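# Open cable manager cover, tuck loop inside, reclip

## Task

The cable manager's cover starts clipped closed, with a loop of cable lying outside over the upper row of fingers. Open the cover, push the loop into the manager so it sits between the upper and lower rows of fingers, then close the cover on it until both ends latch.

## Robot and tools

Robot: two UR-style six-joint arms, left_arm and right_arm. Each carries a Robotiq 2F-85 two-finger gripper and a wrist camera. Base poses in the scene frame: left_arm at (+0.020, +0.370, 0) m, right_arm at (-0.032, -0.481, 0) m, each turned slightly about z. A camera stand sits behind the arms.

Frames. The scene frame has its origin on the table top, midway between the nominal bases. +z is up, +x points out over the table, and left_arm is on the +y side. Image left and right do not match arm names. Reported hand positions, orientations (quat wxyz) and velocities are in the scene frame. Commanded offsets use each gripper's own axes: fingers point along its +z, they open and close along its y, and a block on the wrist sticks out about 10 cm toward its +x. The reported position is the point between the pads when shut; closed fingertips reach about 19 mm past it, open ones about 6 mm. Reported poses can be off by a few centimetres.

The 18-number row. Both tools that move the robot use one flat row of 18 numbers covering both arms. Numbers 1-9 are left: dx, dy, dz, rx, ry, rz, gripper position, force_limit, speed. Numbers 10-18 are the same for the right. All lie in [-1, 1]. dx to rz are offsets, not poses: they count from that arm's Hand target as it stood when the action or move began, in the gripper's own axes. 1.0 equals 0.6 m of travel or 180 degrees; rx, ry, rz form a single rotation vector. Sending zeros for all six re-requests the current Hand target. Gripper position is absolute: +1 fully open (85 mm), about -0.8 pads touching, -1 closes until blocked. force_limit sets grip strength (-1 soft, +1 strong); speed sets finger speed (-1 about 20 mm/s, 0 about 85, +1 about 150). Both begin at +1. To leave a gripper unchanged, resend its last three numbers; a 0 is itself a command. New force_limit or speed only apply after position changes by at least 0.01.

execute_actions: actions is a list of actions; each action is a table of up to 15 rows (each row one 1/30 s step), and a short table repeats its last row to fill 15 steps. Every row counts from the same start pose of that action, so repeating an offset in a later action moves further. cameras: list of names, ["all"], or []; an empty actions list returns images and full state.

move: target is one 18-number row or a list of up to 15 rows, all offsets measured from the same starting Hand targets. speed in m/s (0.002 to 3.6, default 0.25; turning up to twice that in rad/s), one value or one per target. blend in metres rounds corners in a list (0 means stop at each). stop_force in N (3 to 120, shared by both arms) ends an arm's path when its wrist sensor feels that much opposing push; not reliable while the gripper rotates, and omit it when backing off a contact. zero (only with stop_force) re-zeros the sensor first, default true. blocking=false returns after about 0.5 s while motion continues (not allowed with stop_force). Paths are straight, do not avoid obstacles, and pause to apply changed finger numbers. The result adds a move: line, e.g. done, off_target, moving, held, fault, plus limits such as paced or held.

wait: seconds 0 to 10; arms hold their last command. stop: brakes a running move. zoom_image: camera (cam_head_left, cam_head_right, cam_low, cam_left_wrist, cam_right_wrist) and region [x0, y0, x1, y1] in pixels, at most 504 by 504; only from the latest images. zero_wrist_force: arm. read_manual: licence texts only. finished_scene: scene, the current scene's number; irreversible.

Results: Hand target is the last commanded pose (after orientation clipping to within 32 degrees of the measured one); next offsets count from it, and the gripper may rest a little short of it. object_status: 0 moving, 1 blocked while opening, 2 blocked while closing (a real grip), 3 reached target or pads met. position_measured is in counts: 3 open, 78 about 60 mm, 130 about 40 mm, 180 about 20 mm, 230 shut. Wrist force and torque are along the gripper's axes, a third line gives the peak since last shown. Joint torques include the arm's own weight. MOTOR HOT appears at 70 °C; at 85 °C the arm is braked for 30-60 s.

Avoid: any firm contact overshot even slightly, since the arms are stiff. About 150 N on any part, or joint torque of 138 N m (shoulder, elbow) or 25.7 N m (wrists), triggers a 10 s fault stop. Do not let the arms touch each other, or close one gripper on the other's fingers. Do not drop or fling parts, slam into the table or fixtures, or squeeze hard on a part still resting on something. Keep moves slow near contact, prefer stop_force for approaches, and route paths around an arm's own base.

Each tool is called after "Emit:" by a JSON object that holds its "op" and its "data".

## Session

Emit:
{"op": "execute_actions", "data": {"actions": []}}

Scene clock: 0.00 s.
left_arm: end_effector_position=(+0.4037, +0.5537, +0.1496) position_measured=3 object_status=3 end_effector_quat_wxyz=(-0.393, +0.715, +0.577, +0.042) | right_arm: end_effector_position=(+0.4196, -0.4863, +0.1190) position_measured=3 object_status=3 end_effector_quat_wxyz=(-0.563, +0.239, +0.755, +0.238)
Joint positions: left_arm=[-0.186 -1.455 1.985 -1.456 -1.037 1.38] | right_arm=[3.123 -2.293 -1.392 -2.279 2.201 0.1]
Joint velocities: within noise
Joint torques (N m): no reading
Motor temperatures (°C): left_arm=[41 35 39 43 44 41] | right_arm=[37 36 30 45 39 46]
Wrist force (N): no reading
Wrist torque (N m): no reading
Wrist force, peak (N): no reading
Hand target: left_arm +0.4037, +0.5537, +0.1496; -0.393, +0.715, +0.577, +0.042 | right_arm +0.4196, -0.4863, +0.1190; -0.563, +0.239, +0.755, +0.238
Tool commands: left_gripper/position=+1.0 left_gripper/force_limit=+1.0 left_gripper/speed=+1.0 right_gripper/position=+1.0 right_gripper/force_limit=+1.0 right_gripper/speed=+1.0

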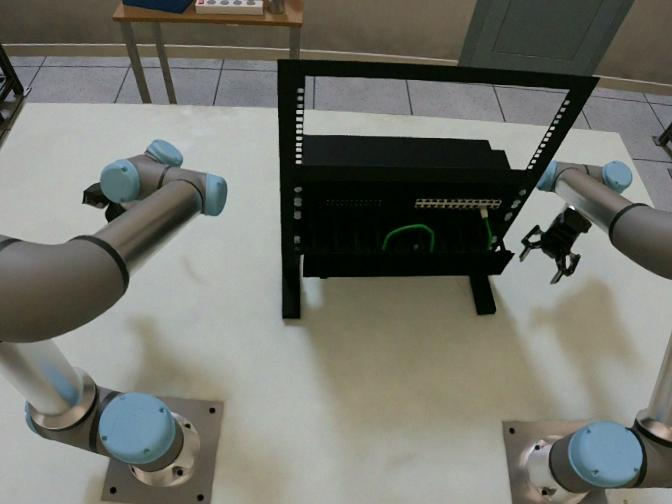

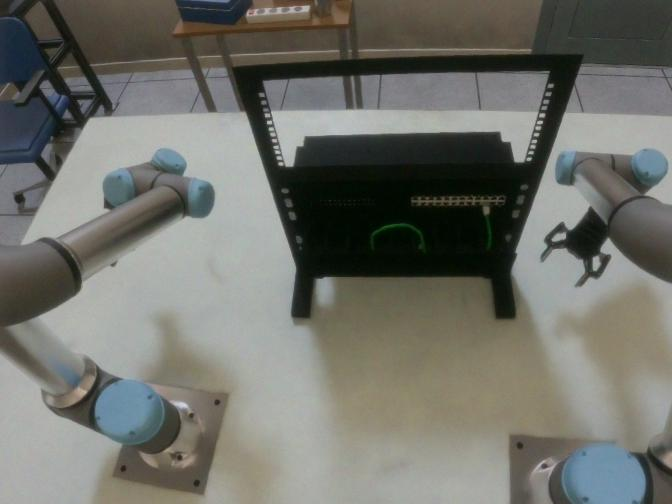

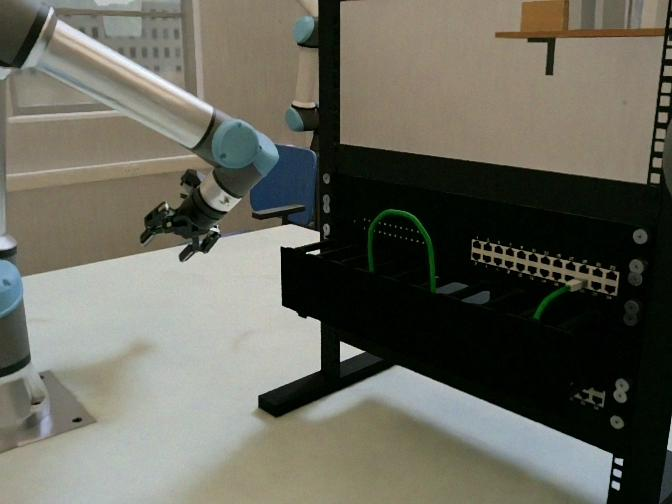

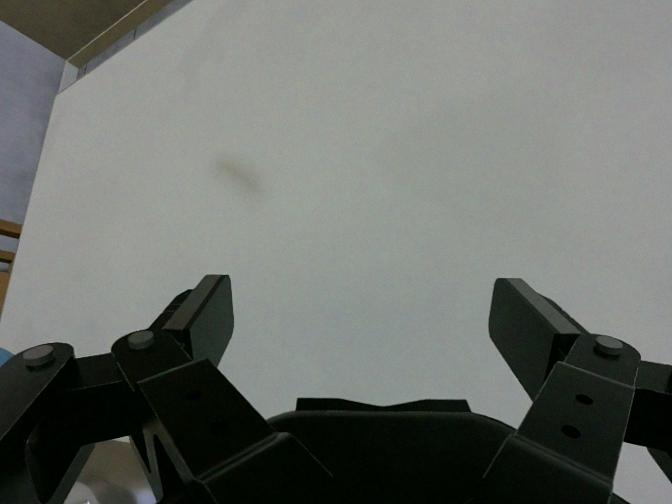

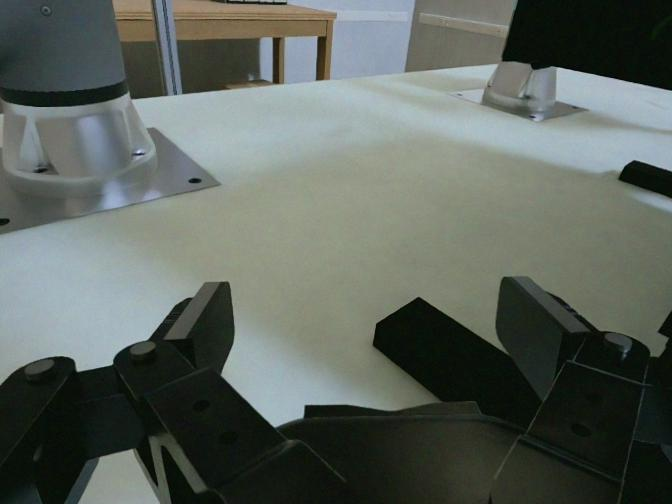

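Emit:
{"op": "zoom_image", "data": {"camera": "cam_head_left", "region": [270, 150, 540, 330]}}

Emit:
{"op": "zoom_image", "data": {"camera": "cam_low", "region": [250, 170, 672, 450]}}

Emit:
{"op": "zoom_image", "data": {"camera": "cam_head_right", "region": [260, 150, 550, 330]}}

Scaled by 1.867.

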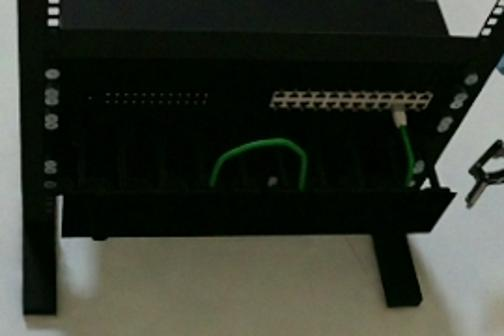

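Scaled by 1.194.

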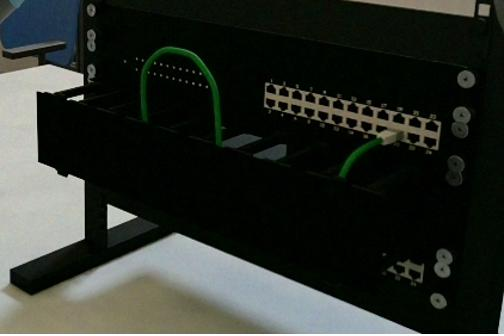

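Scaled by 1.738.

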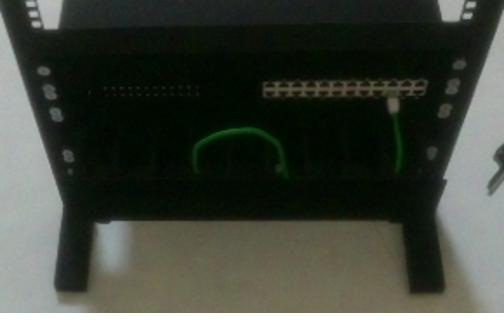

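Emit:
{"op": "move", "data": {"target": [[-0.088,-0.366,-0.447,-0.228,0.116,0.11,1,1,1,0,0,0,0,0,0,1,1,1],[-0.59,-0.615,-0.636,-0.456,0.233,0.22,1,1,1,0,0,0,0,0,0,1,1,1]], "blend": 0.08, "speed": 0.3, "cameras": ["all"]}}

Scene clock: 84.90 s.
left_arm: end_effector_position=(+0.1200, +0.0504, +0.4202) position_measured=3 object_status=3 end_effector_quat_wxyz=(+0.000, +0.866, +0.001, +0.499) | right_arm: end_effector_position=(+0.4196, -0.4863, +0.1190) position_measured=3 object_status=3 end_effector_quat_wxyz=(-0.563, +0.239, +0.755, +0.238)
Joint positions: left_arm=[-2.301 -1.897 1.743 -0.541 -0.898 0.48] | right_arm=[3.123 -2.293 -1.392 -2.279 2.201 0.1]
Joint torques (N m): left_arm=[-2.04 -1.45 -12.45 1.19 1.54 -1.47] | right_arm=[0.55 45.93 17.58 -0.91 0.79 -0.03]
Wrist force (N): left_arm=[-0.5 -0.9 -0.1] | right_arm=[0.2 0.1 0.1]
Wrist torque (N m): left_arm=[-0.01 -0.12 0.24] | right_arm=[0.02 -0.03 -0.01]
Wrist force, peak (N): left_arm=[0.5 2.2 2.0] | right_arm=[0.3 -0.1 0.3]
Hand target: left_arm +0.1200, +0.0503, +0.4202; +0.000, +0.866, +0.000, +0.500 | right_arm +0.4196, -0.4863, +0.1190; -0.563, +0.239, +0.755, +0.238
Off the commanded pose: left_arm 0.000 m, 0 deg | right_arm 0.000 m, 0 deg.
move: done
camera_calibration:
cam_left_wrist: T_world_to_cam=[[0.00522541, -0.99997, 0.0057338, 0.0574448], [-0.748807, -0.00771309, -0.662743, 0.39081], [0.662767, -0.000830409, -0.748825, 0.359582], [0, 0, 0, 1]] pos_world=[0.054022, 0.0607561, 0.527942]

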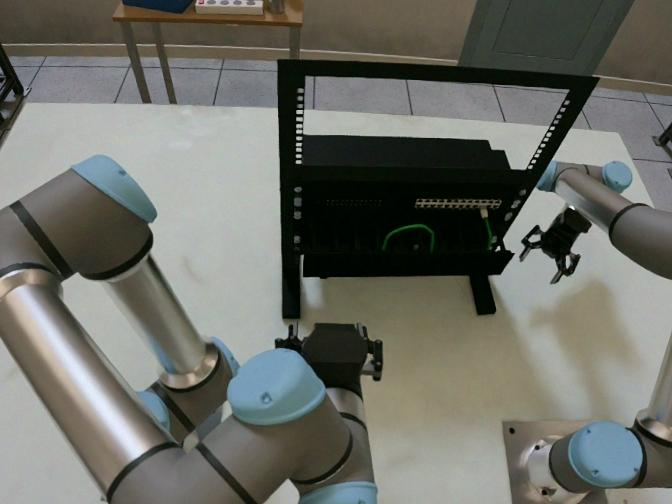

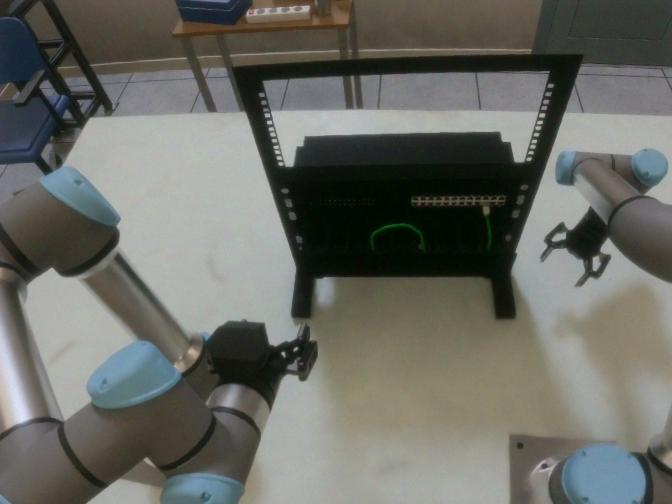

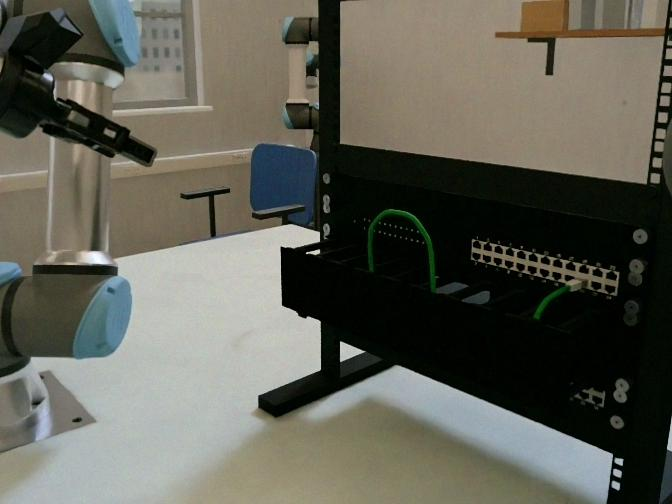

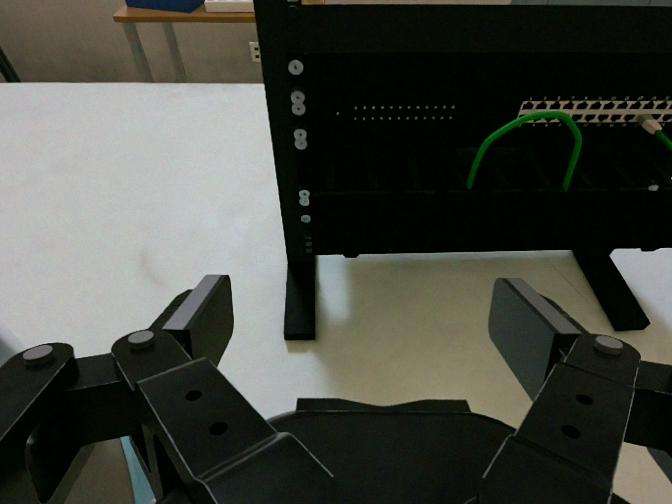

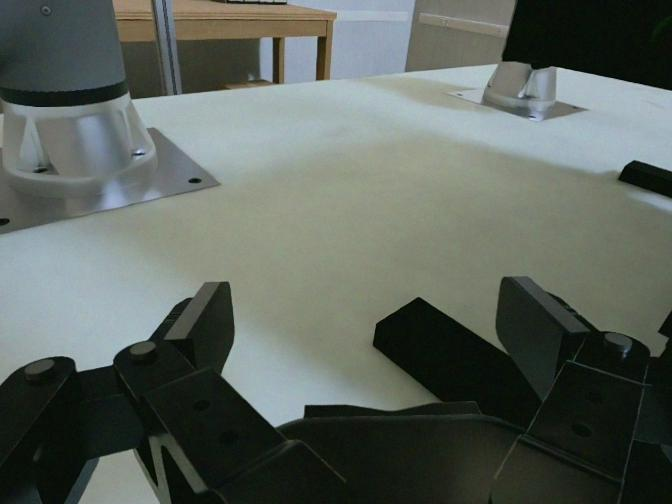

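Emit:
{"op": "zoom_image", "data": {"camera": "cam_left_wrist", "region": [260, 50, 672, 270]}}

Emit:
{"op": "move", "data": {"target": [0.0,0.32,0.08,0,0.083,0,1,1,1,0,0,0,0,0,0,1,1,1], "cameras": ["cam_left_wrist","cam_head_right"]}}

Emit:
{"op": "zoom_image", "data": {"camera": "cam_left_wrist", "region": [50, 20, 350, 260]}}

Emit:
{"op": "zoom_image", "data": {"camera": "cam_left_wrist", "region": [340, 20, 640, 260]}}

Scaled by 1.223.

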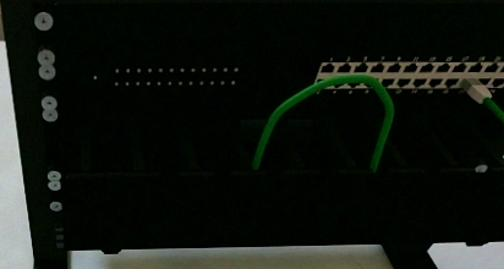

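Scene clock: 93.50 s.
left_arm: end_effector_position=(+0.1618, -0.1415, +0.3962) position_measured=3 object_status=3 end_effector_quat_wxyz=(+0.000, +0.794, +0.000, +0.608) | right_arm: end_effector_position=(+0.4196, -0.4863, +0.1190) position_measured=3 object_status=3 end_effector_quat_wxyz=(-0.563, +0.239, +0.755, +0.238)
Joint positions: left_arm=[-1.998 -1.422 1.51 -0.631 -0.529 0.481] | right_arm=[3.123 -2.293 -1.392 -2.279 2.201 0.1]
Joint torques (N m): left_arm=[-5.1 -17.92 -31.23 -2.46 2.48 0.3] | right_arm=[0.08 47.29 17.71 -1.01 0.85 -0.01]
Wrist force (N): left_arm=[-0.9 -0.9 0.1] | right_arm=[0.2 0.0 0.2]
Wrist torque (N m): left_arm=[-0.06 -0.14 0.18] | right_arm=[0.01 -0.02 0.00]
Wrist force, peak (N): left_arm=[0.2 -3.7 -0.7] | right_arm=[0.4 -0.1 0.1]
Hand target: left_arm +0.1617, -0.1417, +0.3962; +0.000, +0.794, +0.000, +0.608 | right_arm +0.4196, -0.4863, +0.1190; -0.563, +0.239, +0.755, +0.238
Off the commanded pose: left_arm 0.000 m, 0 deg | right_arm 0.000 m, 0 deg.
move: done
camera_calibration:
cam_left_wrist: T_world_to_cam=[[0.00359128, -0.999973, 0.00638874, -0.13458], [-0.552497, -0.00730928, -0.833483, 0.440612], [0.833507, -0.000536492, -0.552509, 0.208464], [0, 0, 0, 1]] pos_world=[0.0701635, -0.131244, 0.48328]
Images, in order (width x height): cam_head_right 672x504, cam_left_wrist 672x504.

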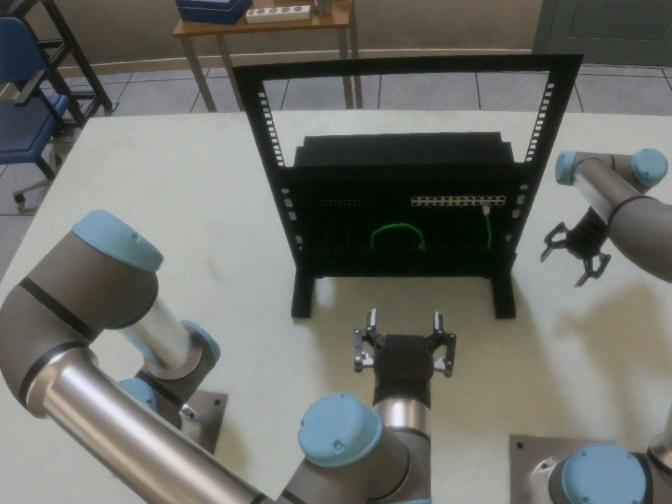

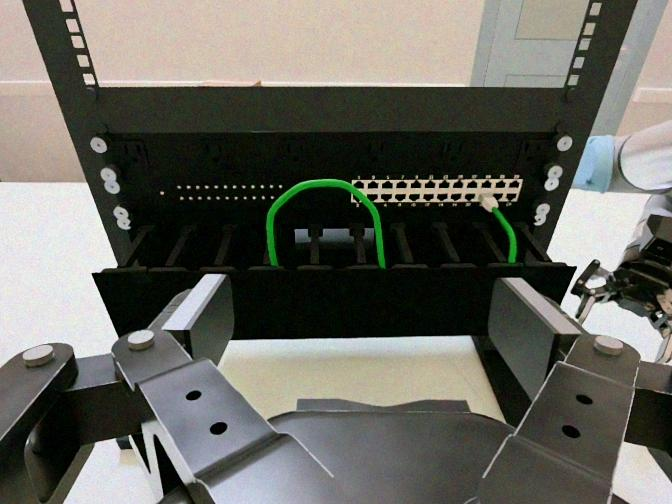

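Scaled by 1.680.

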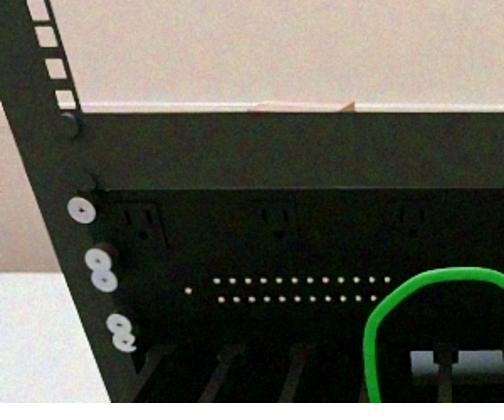

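Scaled by 1.680.

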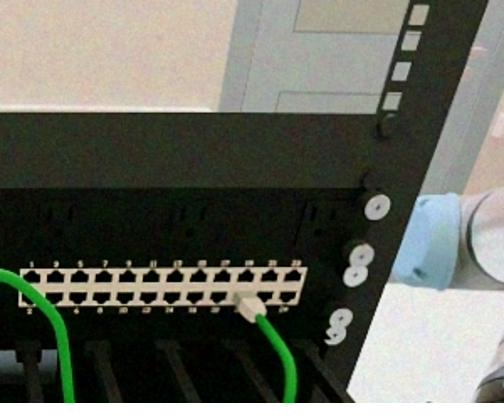

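Emit:
{"op": "move", "data": {"target": [-0.037,0,0.188,0,-0.166,0,1,1,1,0,0,0,0,0,0,1,1,1], "cameras": ["cam_left_wrist","cam_low"]}}

Emit:
{"op": "zoom_image", "data": {"camera": "cam_left_wrist", "region": [0, 50, 330, 300]}}

Emit:
{"op": "zoom_image", "data": {"camera": "cam_left_wrist", "region": [340, 50, 672, 300]}}

Emit:
{"op": "zoom_image", "data": {"camera": "cam_low", "region": [250, 200, 500, 400]}}

Scene clock: 113.17 s.
left_arm: end_effector_position=(+0.2648, -0.1416, +0.3453) position_measured=3 object_status=3 end_effector_quat_wxyz=(+0.000, +0.924, +0.000, +0.383) | right_arm: end_effector_position=(+0.4196, -0.4863, +0.1190) position_measured=3 object_status=3 end_effector_quat_wxyz=(-0.563, +0.239, +0.755, +0.238)
Joint positions: left_arm=[-1.674 -1.548 1.667 -1.552 -0.795 1.375] | right_arm=[3.123 -2.293 -1.392 -2.279 2.201 0.1]
Joint torques (N m): left_arm=[5.49 -31.91 -32.85 -4.62 -0.11 1.18] | right_arm=[0.42 46.59 18.35 -0.96 0.69 0.22]
Wrist force (N): left_arm=[-0.3 -0.7 -0.2] | right_arm=[0.1 -0.1 0.1]
Wrist torque (N m): left_arm=[0.08 -0.06 0.19] | right_arm=[-0.02 -0.01 0.00]
Wrist force, peak (N): left_arm=[-1.5 -1.1 -1.4] | right_arm=[0.0 -0.1 0.4]
Hand target: left_arm +0.2648, -0.1416, +0.3454; +0.000, +0.924, +0.000, +0.383 | right_arm +0.4196, -0.4863, +0.1190; -0.563, +0.239, +0.755, +0.238
Off the commanded pose: left_arm 0.000 m, 0 deg | right_arm 0.000 m, 0 deg.
move: done
camera_calibration:
cam_left_wrist: T_world_to_cam=[[0.00616826, -0.999972, 0.00424586, -0.134632], [-0.894153, -0.00741645, -0.447701, 0.412288], [0.44772, -0.00103491, -0.894173, 0.3145], [0, 0, 0, 1]] pos_world=[0.228671, -0.131245, 0.46637]
Images, in order (width x height): cam_low 672x504, cam_left_wrist 672x504.

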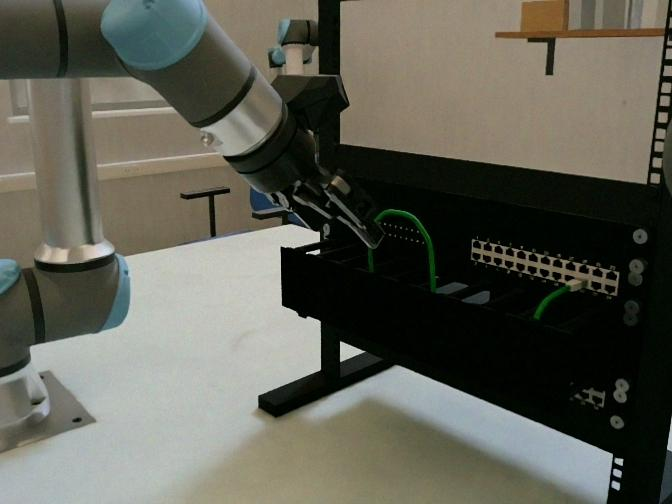

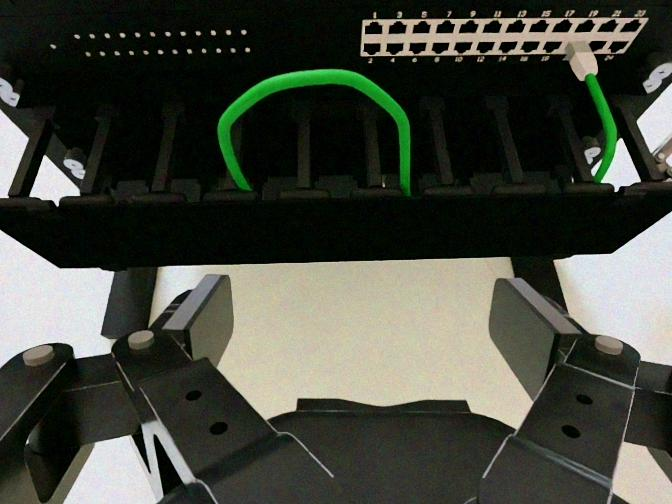

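Scaled by 1.527.

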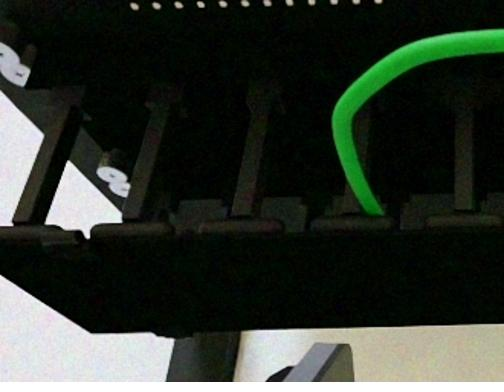

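Scaled by 1.518.

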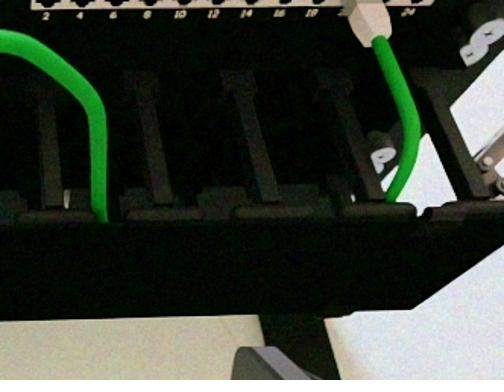

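Scaled by 2.016.

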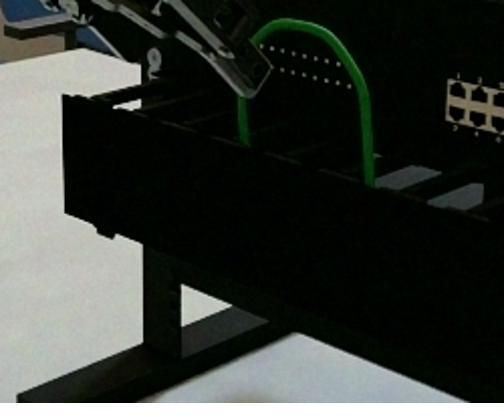

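Emit:
{"op": "move", "data": {"target": [-0.094,-0.3,0.094,0,0,0,1,1,1,0,0,0,0,0,0,1,1,1], "cameras": ["cam_left_wrist"]}}

Emit:
{"op": "zoom_image", "data": {"camera": "cam_left_wrist", "region": [80, 50, 380, 300]}}

Emit:
{"op": "move", "data": {"target": [0,0.63,0,0,0,0,1,1,1,0,0,0,0,0,0,1,1,1], "cameras": ["cam_left_wrist"]}}

Emit:
{"op": "zoom_image", "data": {"camera": "cam_left_wrist", "region": [330, 50, 630, 300]}}

Scene clock: 154.27 s.
left_arm: end_effector_position=(+0.2646, +0.0383, +0.2656) position_measured=3 object_status=3 end_effector_quat_wxyz=(+0.000, +0.924, +0.000, +0.383) | right_arm: end_effector_position=(+0.4196, -0.4863, +0.1190) position_measured=3 object_status=3 end_effector_quat_wxyz=(-0.563, +0.239, +0.755, +0.238)
Joint positions: left_arm=[-1.753 -1.984 2.198 -1.571 -0.809 1.266] | right_arm=[3.123 -2.293 -1.392 -2.279 2.201 0.1]
Joint torques (N m): left_arm=[13.7 -17.72 -14.63 -4.29 3.28 0.51] | right_arm=[0.25 46.11 18 -0.98 0.63 0.06]
Wrist force (N): left_arm=[-0.3 -0.6 -0.2] | right_arm=[0.0 0.0 0.0]
Wrist torque (N m): left_arm=[0.10 -0.08 0.14] | right_arm=[-0.01 0.01 0.00]
Wrist force, peak (N): left_arm=[-1.4 -3.5 1.1] | right_arm=[0.1 -0.2 0.3]
Hand target: left_arm +0.2647, +0.0384, +0.2656; +0.000, +0.924, +0.000, +0.383 | right_arm +0.4196, -0.4863, +0.1190; -0.563, +0.239, +0.755, +0.238
Off the commanded pose: left_arm 0.000 m, 0 deg | right_arm 0.000 m, 0 deg.
move: done
camera_calibration:
cam_left_wrist: T_world_to_cam=[[0.00599214, -0.999972, 0.00438042, 0.0455895], [-0.894294, -0.00731882, -0.447419, 0.377769], [0.447439, -0.00123638, -0.894313, 0.243592], [0, 0, 0, 1]] pos_world=[0.228571, 0.0486543, 0.386669]
Images, in order (width x height): cam_left_wrist 672x504.

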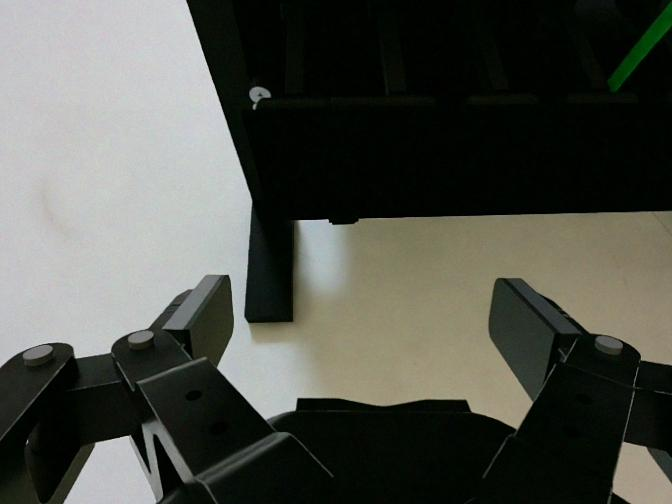

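Scaled by 1.680.

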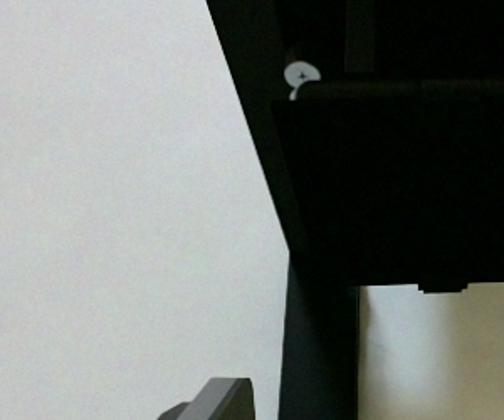

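Scene clock: 156.30 s.
left_arm: end_effector_position=(+0.2652, -0.3395, +0.2657) position_measured=3 object_status=3 end_effector_quat_wxyz=(+0.000, +0.924, +0.001, +0.383) end_effector_velocity=(+0.000, -0.002, +0.002) end_effector_angular_velocity=(-0.005, +0.000, +0.000) | right_arm: end_effector_position=(+0.4196, -0.4863, +0.1190) position_measured=3 object_status=3 end_effector_quat_wxyz=(-0.563, +0.239, +0.755, +0.238)
Joint positions: left_arm=[-1.634 -1.041 1.225 -1.656 -0.79 1.43] | right_arm=[3.123 -2.293 -1.392 -2.279 2.201 0.1]
Joint velocities: left_arm=[0 0.001 -0.005 -0.001 0.001 0] | right_arm=[within noise]
Joint torques (N m): left_arm=[-10.92 -34.97 -32.87 -4.18 -0.82 0.45] | right_arm=[0.17 47.18 17.81 -0.87 0.52 0.15]
Wrist force (N): left_arm=[-0.4 -0.6 -0.2] | right_arm=[0.0 -0.1 0.1]
Wrist torque (N m): left_arm=[0.10 -0.04 0.24] | right_arm=[-0.01 0.00 -0.01]
Wrist force, peak (N): left_arm=[-0.2 -3.8 0.0] | right_arm=[0.0 0.2 0.2]
Hand target: left_arm +0.2650, -0.3396, +0.2657; +0.000, +0.924, +0.000, +0.383 | right_arm +0.4196, -0.4863, +0.1190; -0.563, +0.239, +0.755, +0.238
Off the commanded pose: left_arm 0.000 m, 0 deg | right_arm 0.000 m, 0 deg.
move: done
camera_calibration:
cam_left_wrist: T_world_to_cam=[[0.0064861, -0.999969, 0.00450815, -0.332264], [-0.89425, -0.00781783, -0.447499, 0.375352], [0.447521, -0.00112888, -0.894273, 0.242992], [0, 0, 0, 1]] pos_world=[0.22907, -0.329045, 0.386769]
Images, in order (width x height): cam_left_wrist 672x504.

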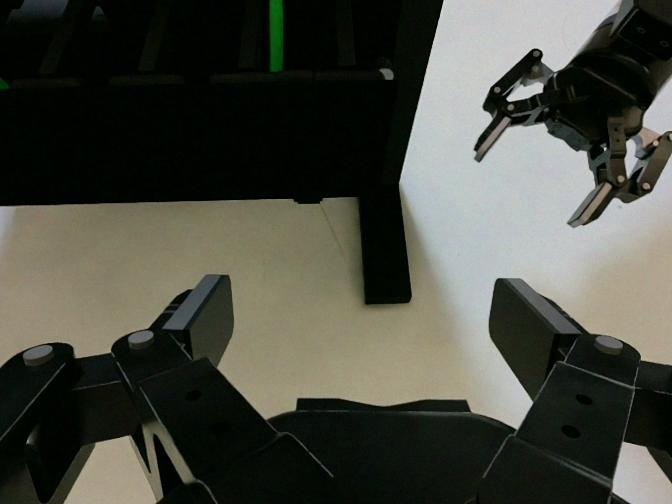

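Scaled by 1.680.

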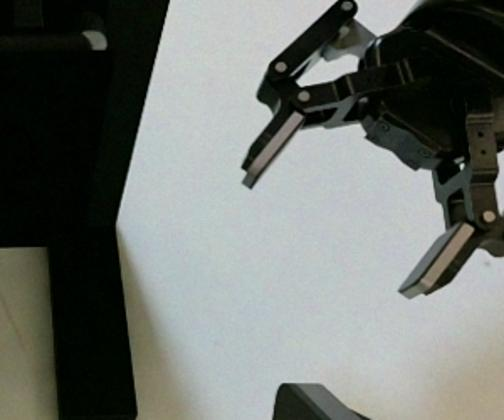

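Emit:
{"op": "move", "data": {"target": [[-0.037,-0.333,-0.235,-0.191,0,-0.462,1,1,1,0,0,0,0,0,0,1,1,1],[-0.095,-0.333,0.04,-0.38,0,-0.919,1,1,1,0,0,0,0,0,0,1,1,1]], "blend": 0.05, "speed": 0.3, "cameras": ["cam_left_wrist","cam_low"]}}

Emit:
{"op": "zoom_image", "data": {"camera": "cam_left_wrist", "region": [0, 100, 336, 400]}}

Emit:
{"op": "zoom_image", "data": {"camera": "cam_left_wrist", "region": [336, 100, 672, 400]}}

Scene clock: 196.57 s.
left_arm: end_effector_position=(+0.2416, -0.1398, +0.2083) position_measured=3 object_status=3 end_effector_quat_wxyz=(+0.707, +0.008, +0.707, +0.004) | right_arm: end_effector_position=(+0.4196, -0.4863, +0.1190) position_measured=3 object_status=3 end_effector_quat_wxyz=(-0.563, +0.239, +0.755, +0.238)
Joint positions: left_arm=[-1.869 -1.133 1.788 -0.659 -0.328 -3.122] | right_arm=[3.123 -2.293 -1.392 -2.279 2.201 0.1]
Joint torques (N m): left_arm=[-13.47 -46.1 -7.69 -1.25 1.73 -1.58] | right_arm=[0.54 46.41 18.14 -0.87 0.72 0.28]
Wrist force (N): left_arm=[0.4 -0.6 -0.7] | right_arm=[0.1 -0.4 0.2]
Wrist torque (N m): left_arm=[-0.16 0.35 -0.47] | right_arm=[-0.06 -0.02 0.00]
Wrist force, peak (N): left_arm=[0.8 -2.3 -1.0] | right_arm=[0.1 -0.4 0.2]
Hand target: left_arm +0.2415, -0.1399, +0.2083; +0.707, +0.008, +0.707, +0.004 | right_arm +0.4196, -0.4863, +0.1190; -0.563, +0.239, +0.755, +0.238
Off the commanded pose: left_arm 0.000 m, 0 deg | right_arm 0.000 m, 0 deg.
move: done
camera_calibration:
cam_left_wrist: T_world_to_cam=[[0.00647147, 0.999936, 0.0092451, 0.146437], [-0.314951, -0.00673661, 0.949084, -0.100562], [0.949086, -0.00905372, 0.314887, -0.171631], [0, 0, 0, 1]] pos_world=[0.130273, -0.148659, 0.148132]
Images, in order (width x height): cam_low 672x504, cam_left_wrist 672x504.

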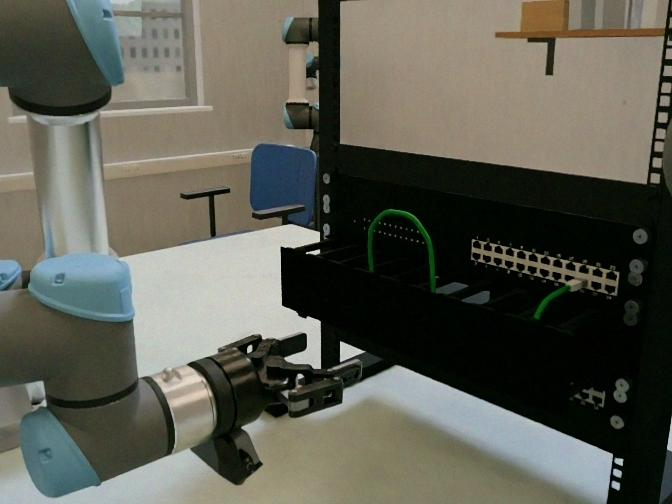

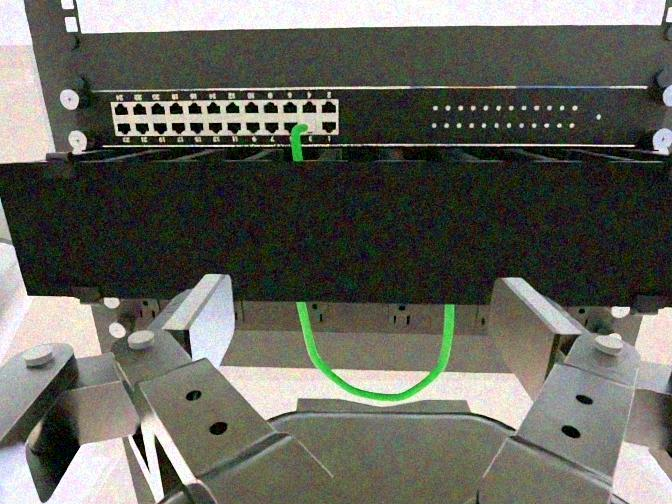

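Scaled by 1.500.

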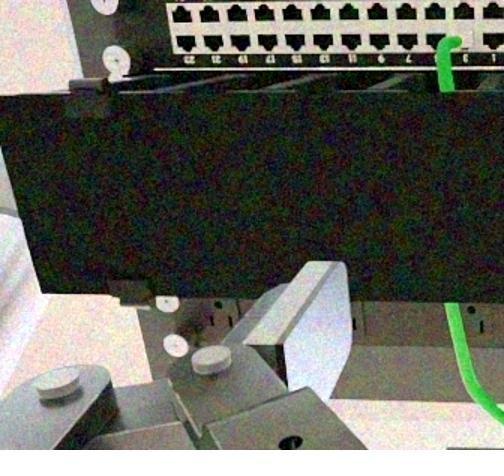

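Scaled by 1.500.

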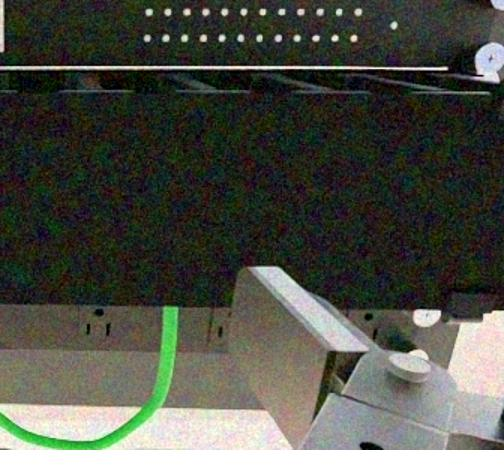

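Emit:
{"op": "move", "data": {"target": [-0.06,0.3,0.1,0,0,0,1,1,1,0,0,0,0,0,0,1,1,1], "cameras": ["cam_left_wrist"]}}

Emit:
{"op": "zoom_image", "data": {"camera": "cam_left_wrist", "region": [380, 60, 580, 210]}}

Emit:
{"op": "zoom_image", "data": {"camera": "cam_left_wrist", "region": [380, 210, 580, 360]}}

Scene clock: 215.37 s.
left_arm: end_effector_position=(+0.3025, +0.0391, +0.2471) position_measured=3 object_status=3 end_effector_quat_wxyz=(+0.707, +0.008, +0.707, +0.004) | right_arm: end_effector_position=(+0.4196, -0.4863, +0.1190) position_measured=3 object_status=3 end_effector_quat_wxyz=(-0.563, +0.239, +0.755, +0.238)
Joint positions: left_arm=[-1.873 -1.59 2.25 -0.663 -0.332 -3.122] | right_arm=[3.123 -2.293 -1.392 -2.279 2.201 0.1]
Joint torques (N m): left_arm=[11.23 -28.75 -9.37 -0.69 0.58 -1.57] | right_arm=[0.1 46.62 19.16 -0.76 0.65 0.21]
Wrist force (N): left_arm=[0.6 -0.2 -0.2] | right_arm=[0.2 0.1 0.1]
Wrist torque (N m): left_arm=[-0.10 0.32 -0.45] | right_arm=[0.02 -0.03 0.00]
Wrist force, peak (N): left_arm=[1.1 -3.0 -1.5] | right_arm=[0.0 0.2 0.3]
Hand target: left_arm +0.3026, +0.0392, +0.2471; +0.707, +0.008, +0.707, +0.004 | right_arm +0.4196, -0.4863, +0.1190; -0.563, +0.239, +0.755, +0.238
Off the commanded pose: left_arm 0.000 m, 0 deg | right_arm 0.000 m, 0 deg.
move: done
camera_calibration:
cam_left_wrist: T_world_to_cam=[[0.00675909, 0.999936, 0.00902792, -0.0332187], [-0.314829, -0.0064411, 0.949127, -0.117009], [0.949125, -0.00925748, 0.314765, -0.240101], [0, 0, 0, 1]] pos_world=[0.191272, 0.0302402, 0.186932]
Images, in order (width x height): cam_left_wrist 672x504.

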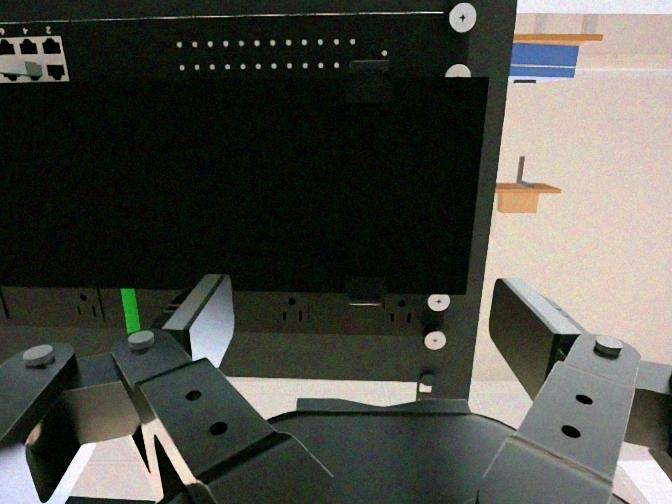

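Scaled by 2.520.

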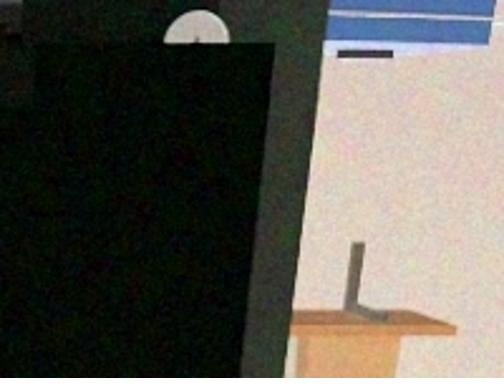

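Scaled by 2.520.

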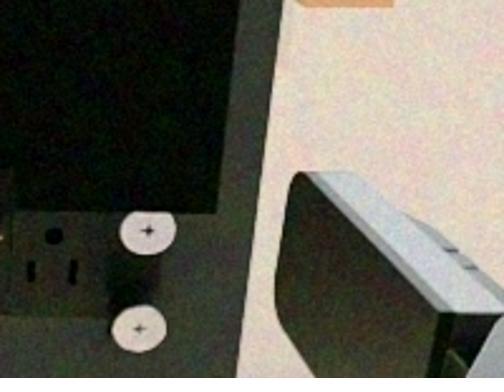

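Emit:
{"op": "zoom_image", "data": {"camera": "cam_left_wrist", "region": [320, 40, 420, 115]}}

Emit:
{"op": "zoom_image", "data": {"camera": "cam_left_wrist", "region": [320, 260, 420, 335]}}

Scaled by 5.040.

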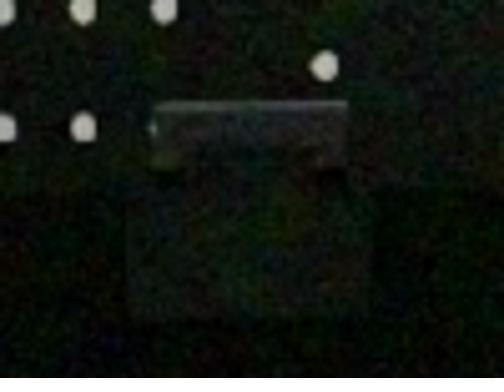

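Scaled by 5.040.

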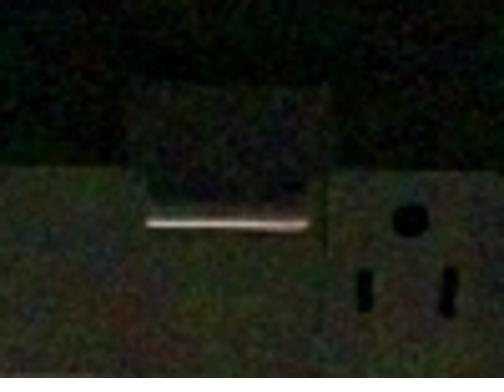

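Emit:
{"op": "move", "data": {"target": [[-0.22,0.3,-0.105,-0.004,-0.35,0.352,1,1,1,0,0,0,0,0,0,1,1,1],[-0.088,0.3,0.138,-0.008,-0.701,0.705,1,1,1,0,0,0,0,0,0,1,1,1]], "blend": 0.05, "speed": 0.3, "cameras": ["all"]}}

Emit:
{"op": "zoom_image", "data": {"camera": "cam_left_wrist", "region": [200, 60, 500, 280]}}

Scene clock: 268.33 s.
left_arm: end_effector_position=(+0.2710, +0.1310, +0.3173) position_measured=3 object_status=3 end_effector_quat_wxyz=(+0.846, +0.202, +0.452, +0.200) | right_arm: end_effector_position=(+0.4196, -0.4863, +0.1190) position_measured=3 object_status=3 end_effector_quat_wxyz=(-0.563, +0.239, +0.755, +0.238)
Joint positions: left_arm=[-2.093 -1.451 2.534 -0.059 -0.64 -3.41] | right_arm=[3.123 -2.293 -1.392 -2.279 2.201 0.1]
Joint torques (N m): left_arm=[12.95 -14.73 -17.07 1.58 0.67 -1.42] | right_arm=[0.3 47.15 19.72 -0.83 0.69 0.46]
Wrist force (N): left_arm=[0.3 -1.4 -0.5] | right_arm=[0.2 0.0 0.0]
Wrist torque (N m): left_arm=[-0.23 0.14 -0.28] | right_arm=[0.01 -0.03 0.00]
Wrist force, peak (N): left_arm=[0.7 2.4 -1.1] | right_arm=[0.1 0.3 0.3]
Hand target: left_arm +0.2710, +0.1310, +0.3173; +0.846, +0.202, +0.452, +0.201 (not the last commanded pose) | right_arm +0.4196, -0.4863, +0.1190; -0.563, +0.239, +0.755, +0.238
Off the commanded pose: left_arm 0.145 m, 133 deg | right_arm 0.000 m, 0 deg.
move: held (left_arm; a check stopped the path); path passed 0 of 2 targets; limits=held
pose unreachable (left arm): on one or more control steps of this call, first in action 0 (counted from 0), this arm could not follow its commanded pose, so it was not sent that pose on those steps. It may still have moved: this result reports where it is.
cause: moving toward the commanded pose would bring two parts of the arm too close to each other (its gripper and another part of the arm, with joints 3 (elbow) to 6 (wrist 3) between them, 6 mm apart when it was first held).
camera_calibration:
cam_left_wrist: T_world_to_cam=[[-0.152097, 0.841076, 0.519093, -0.223601], [-0.753432, -0.438589, 0.489877, 0.128253], [0.639693, -0.316593, 0.700402, -0.229672], [0, 0, 0, 1]] pos_world=[0.20954, 0.171603, 0.214104]

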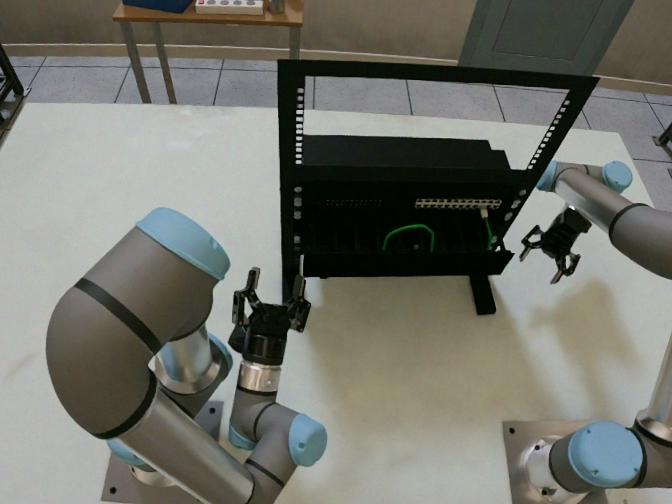

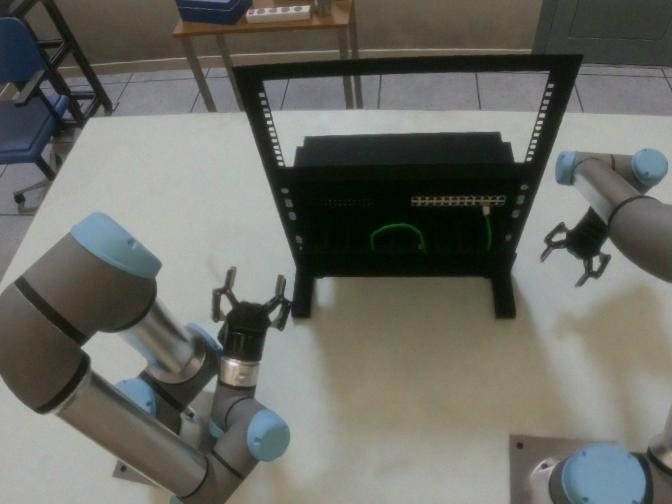

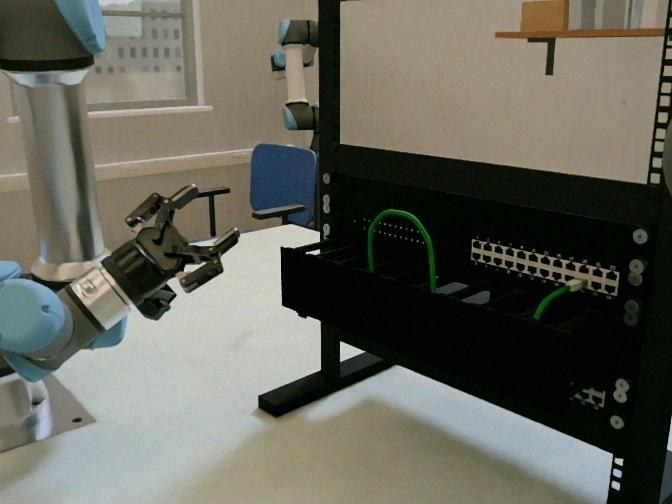

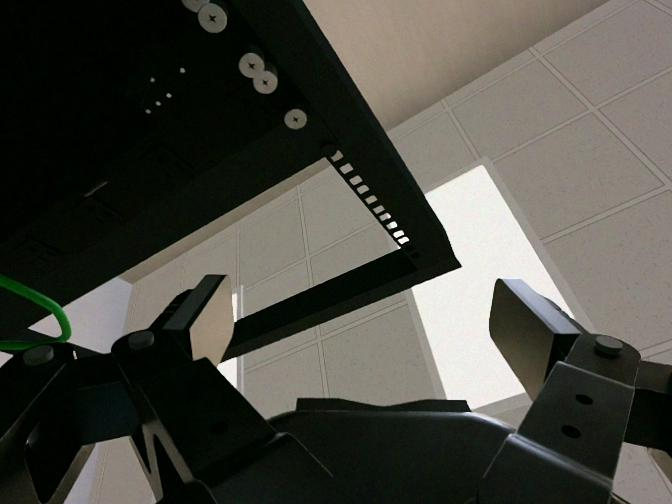

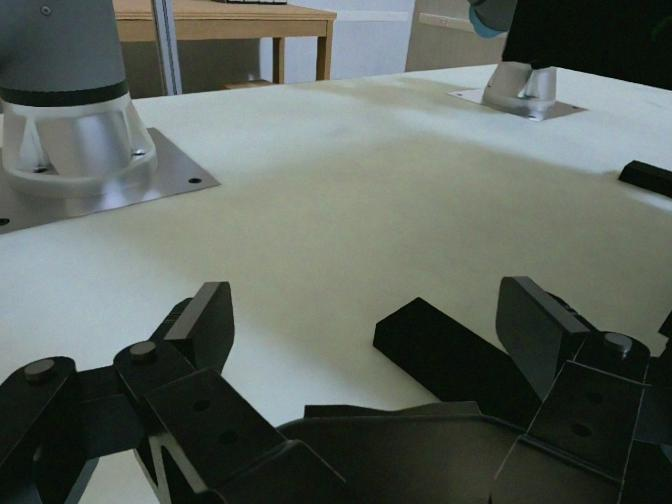

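Scaled by 1.680.

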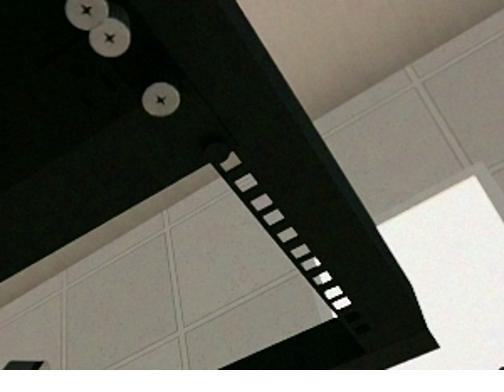

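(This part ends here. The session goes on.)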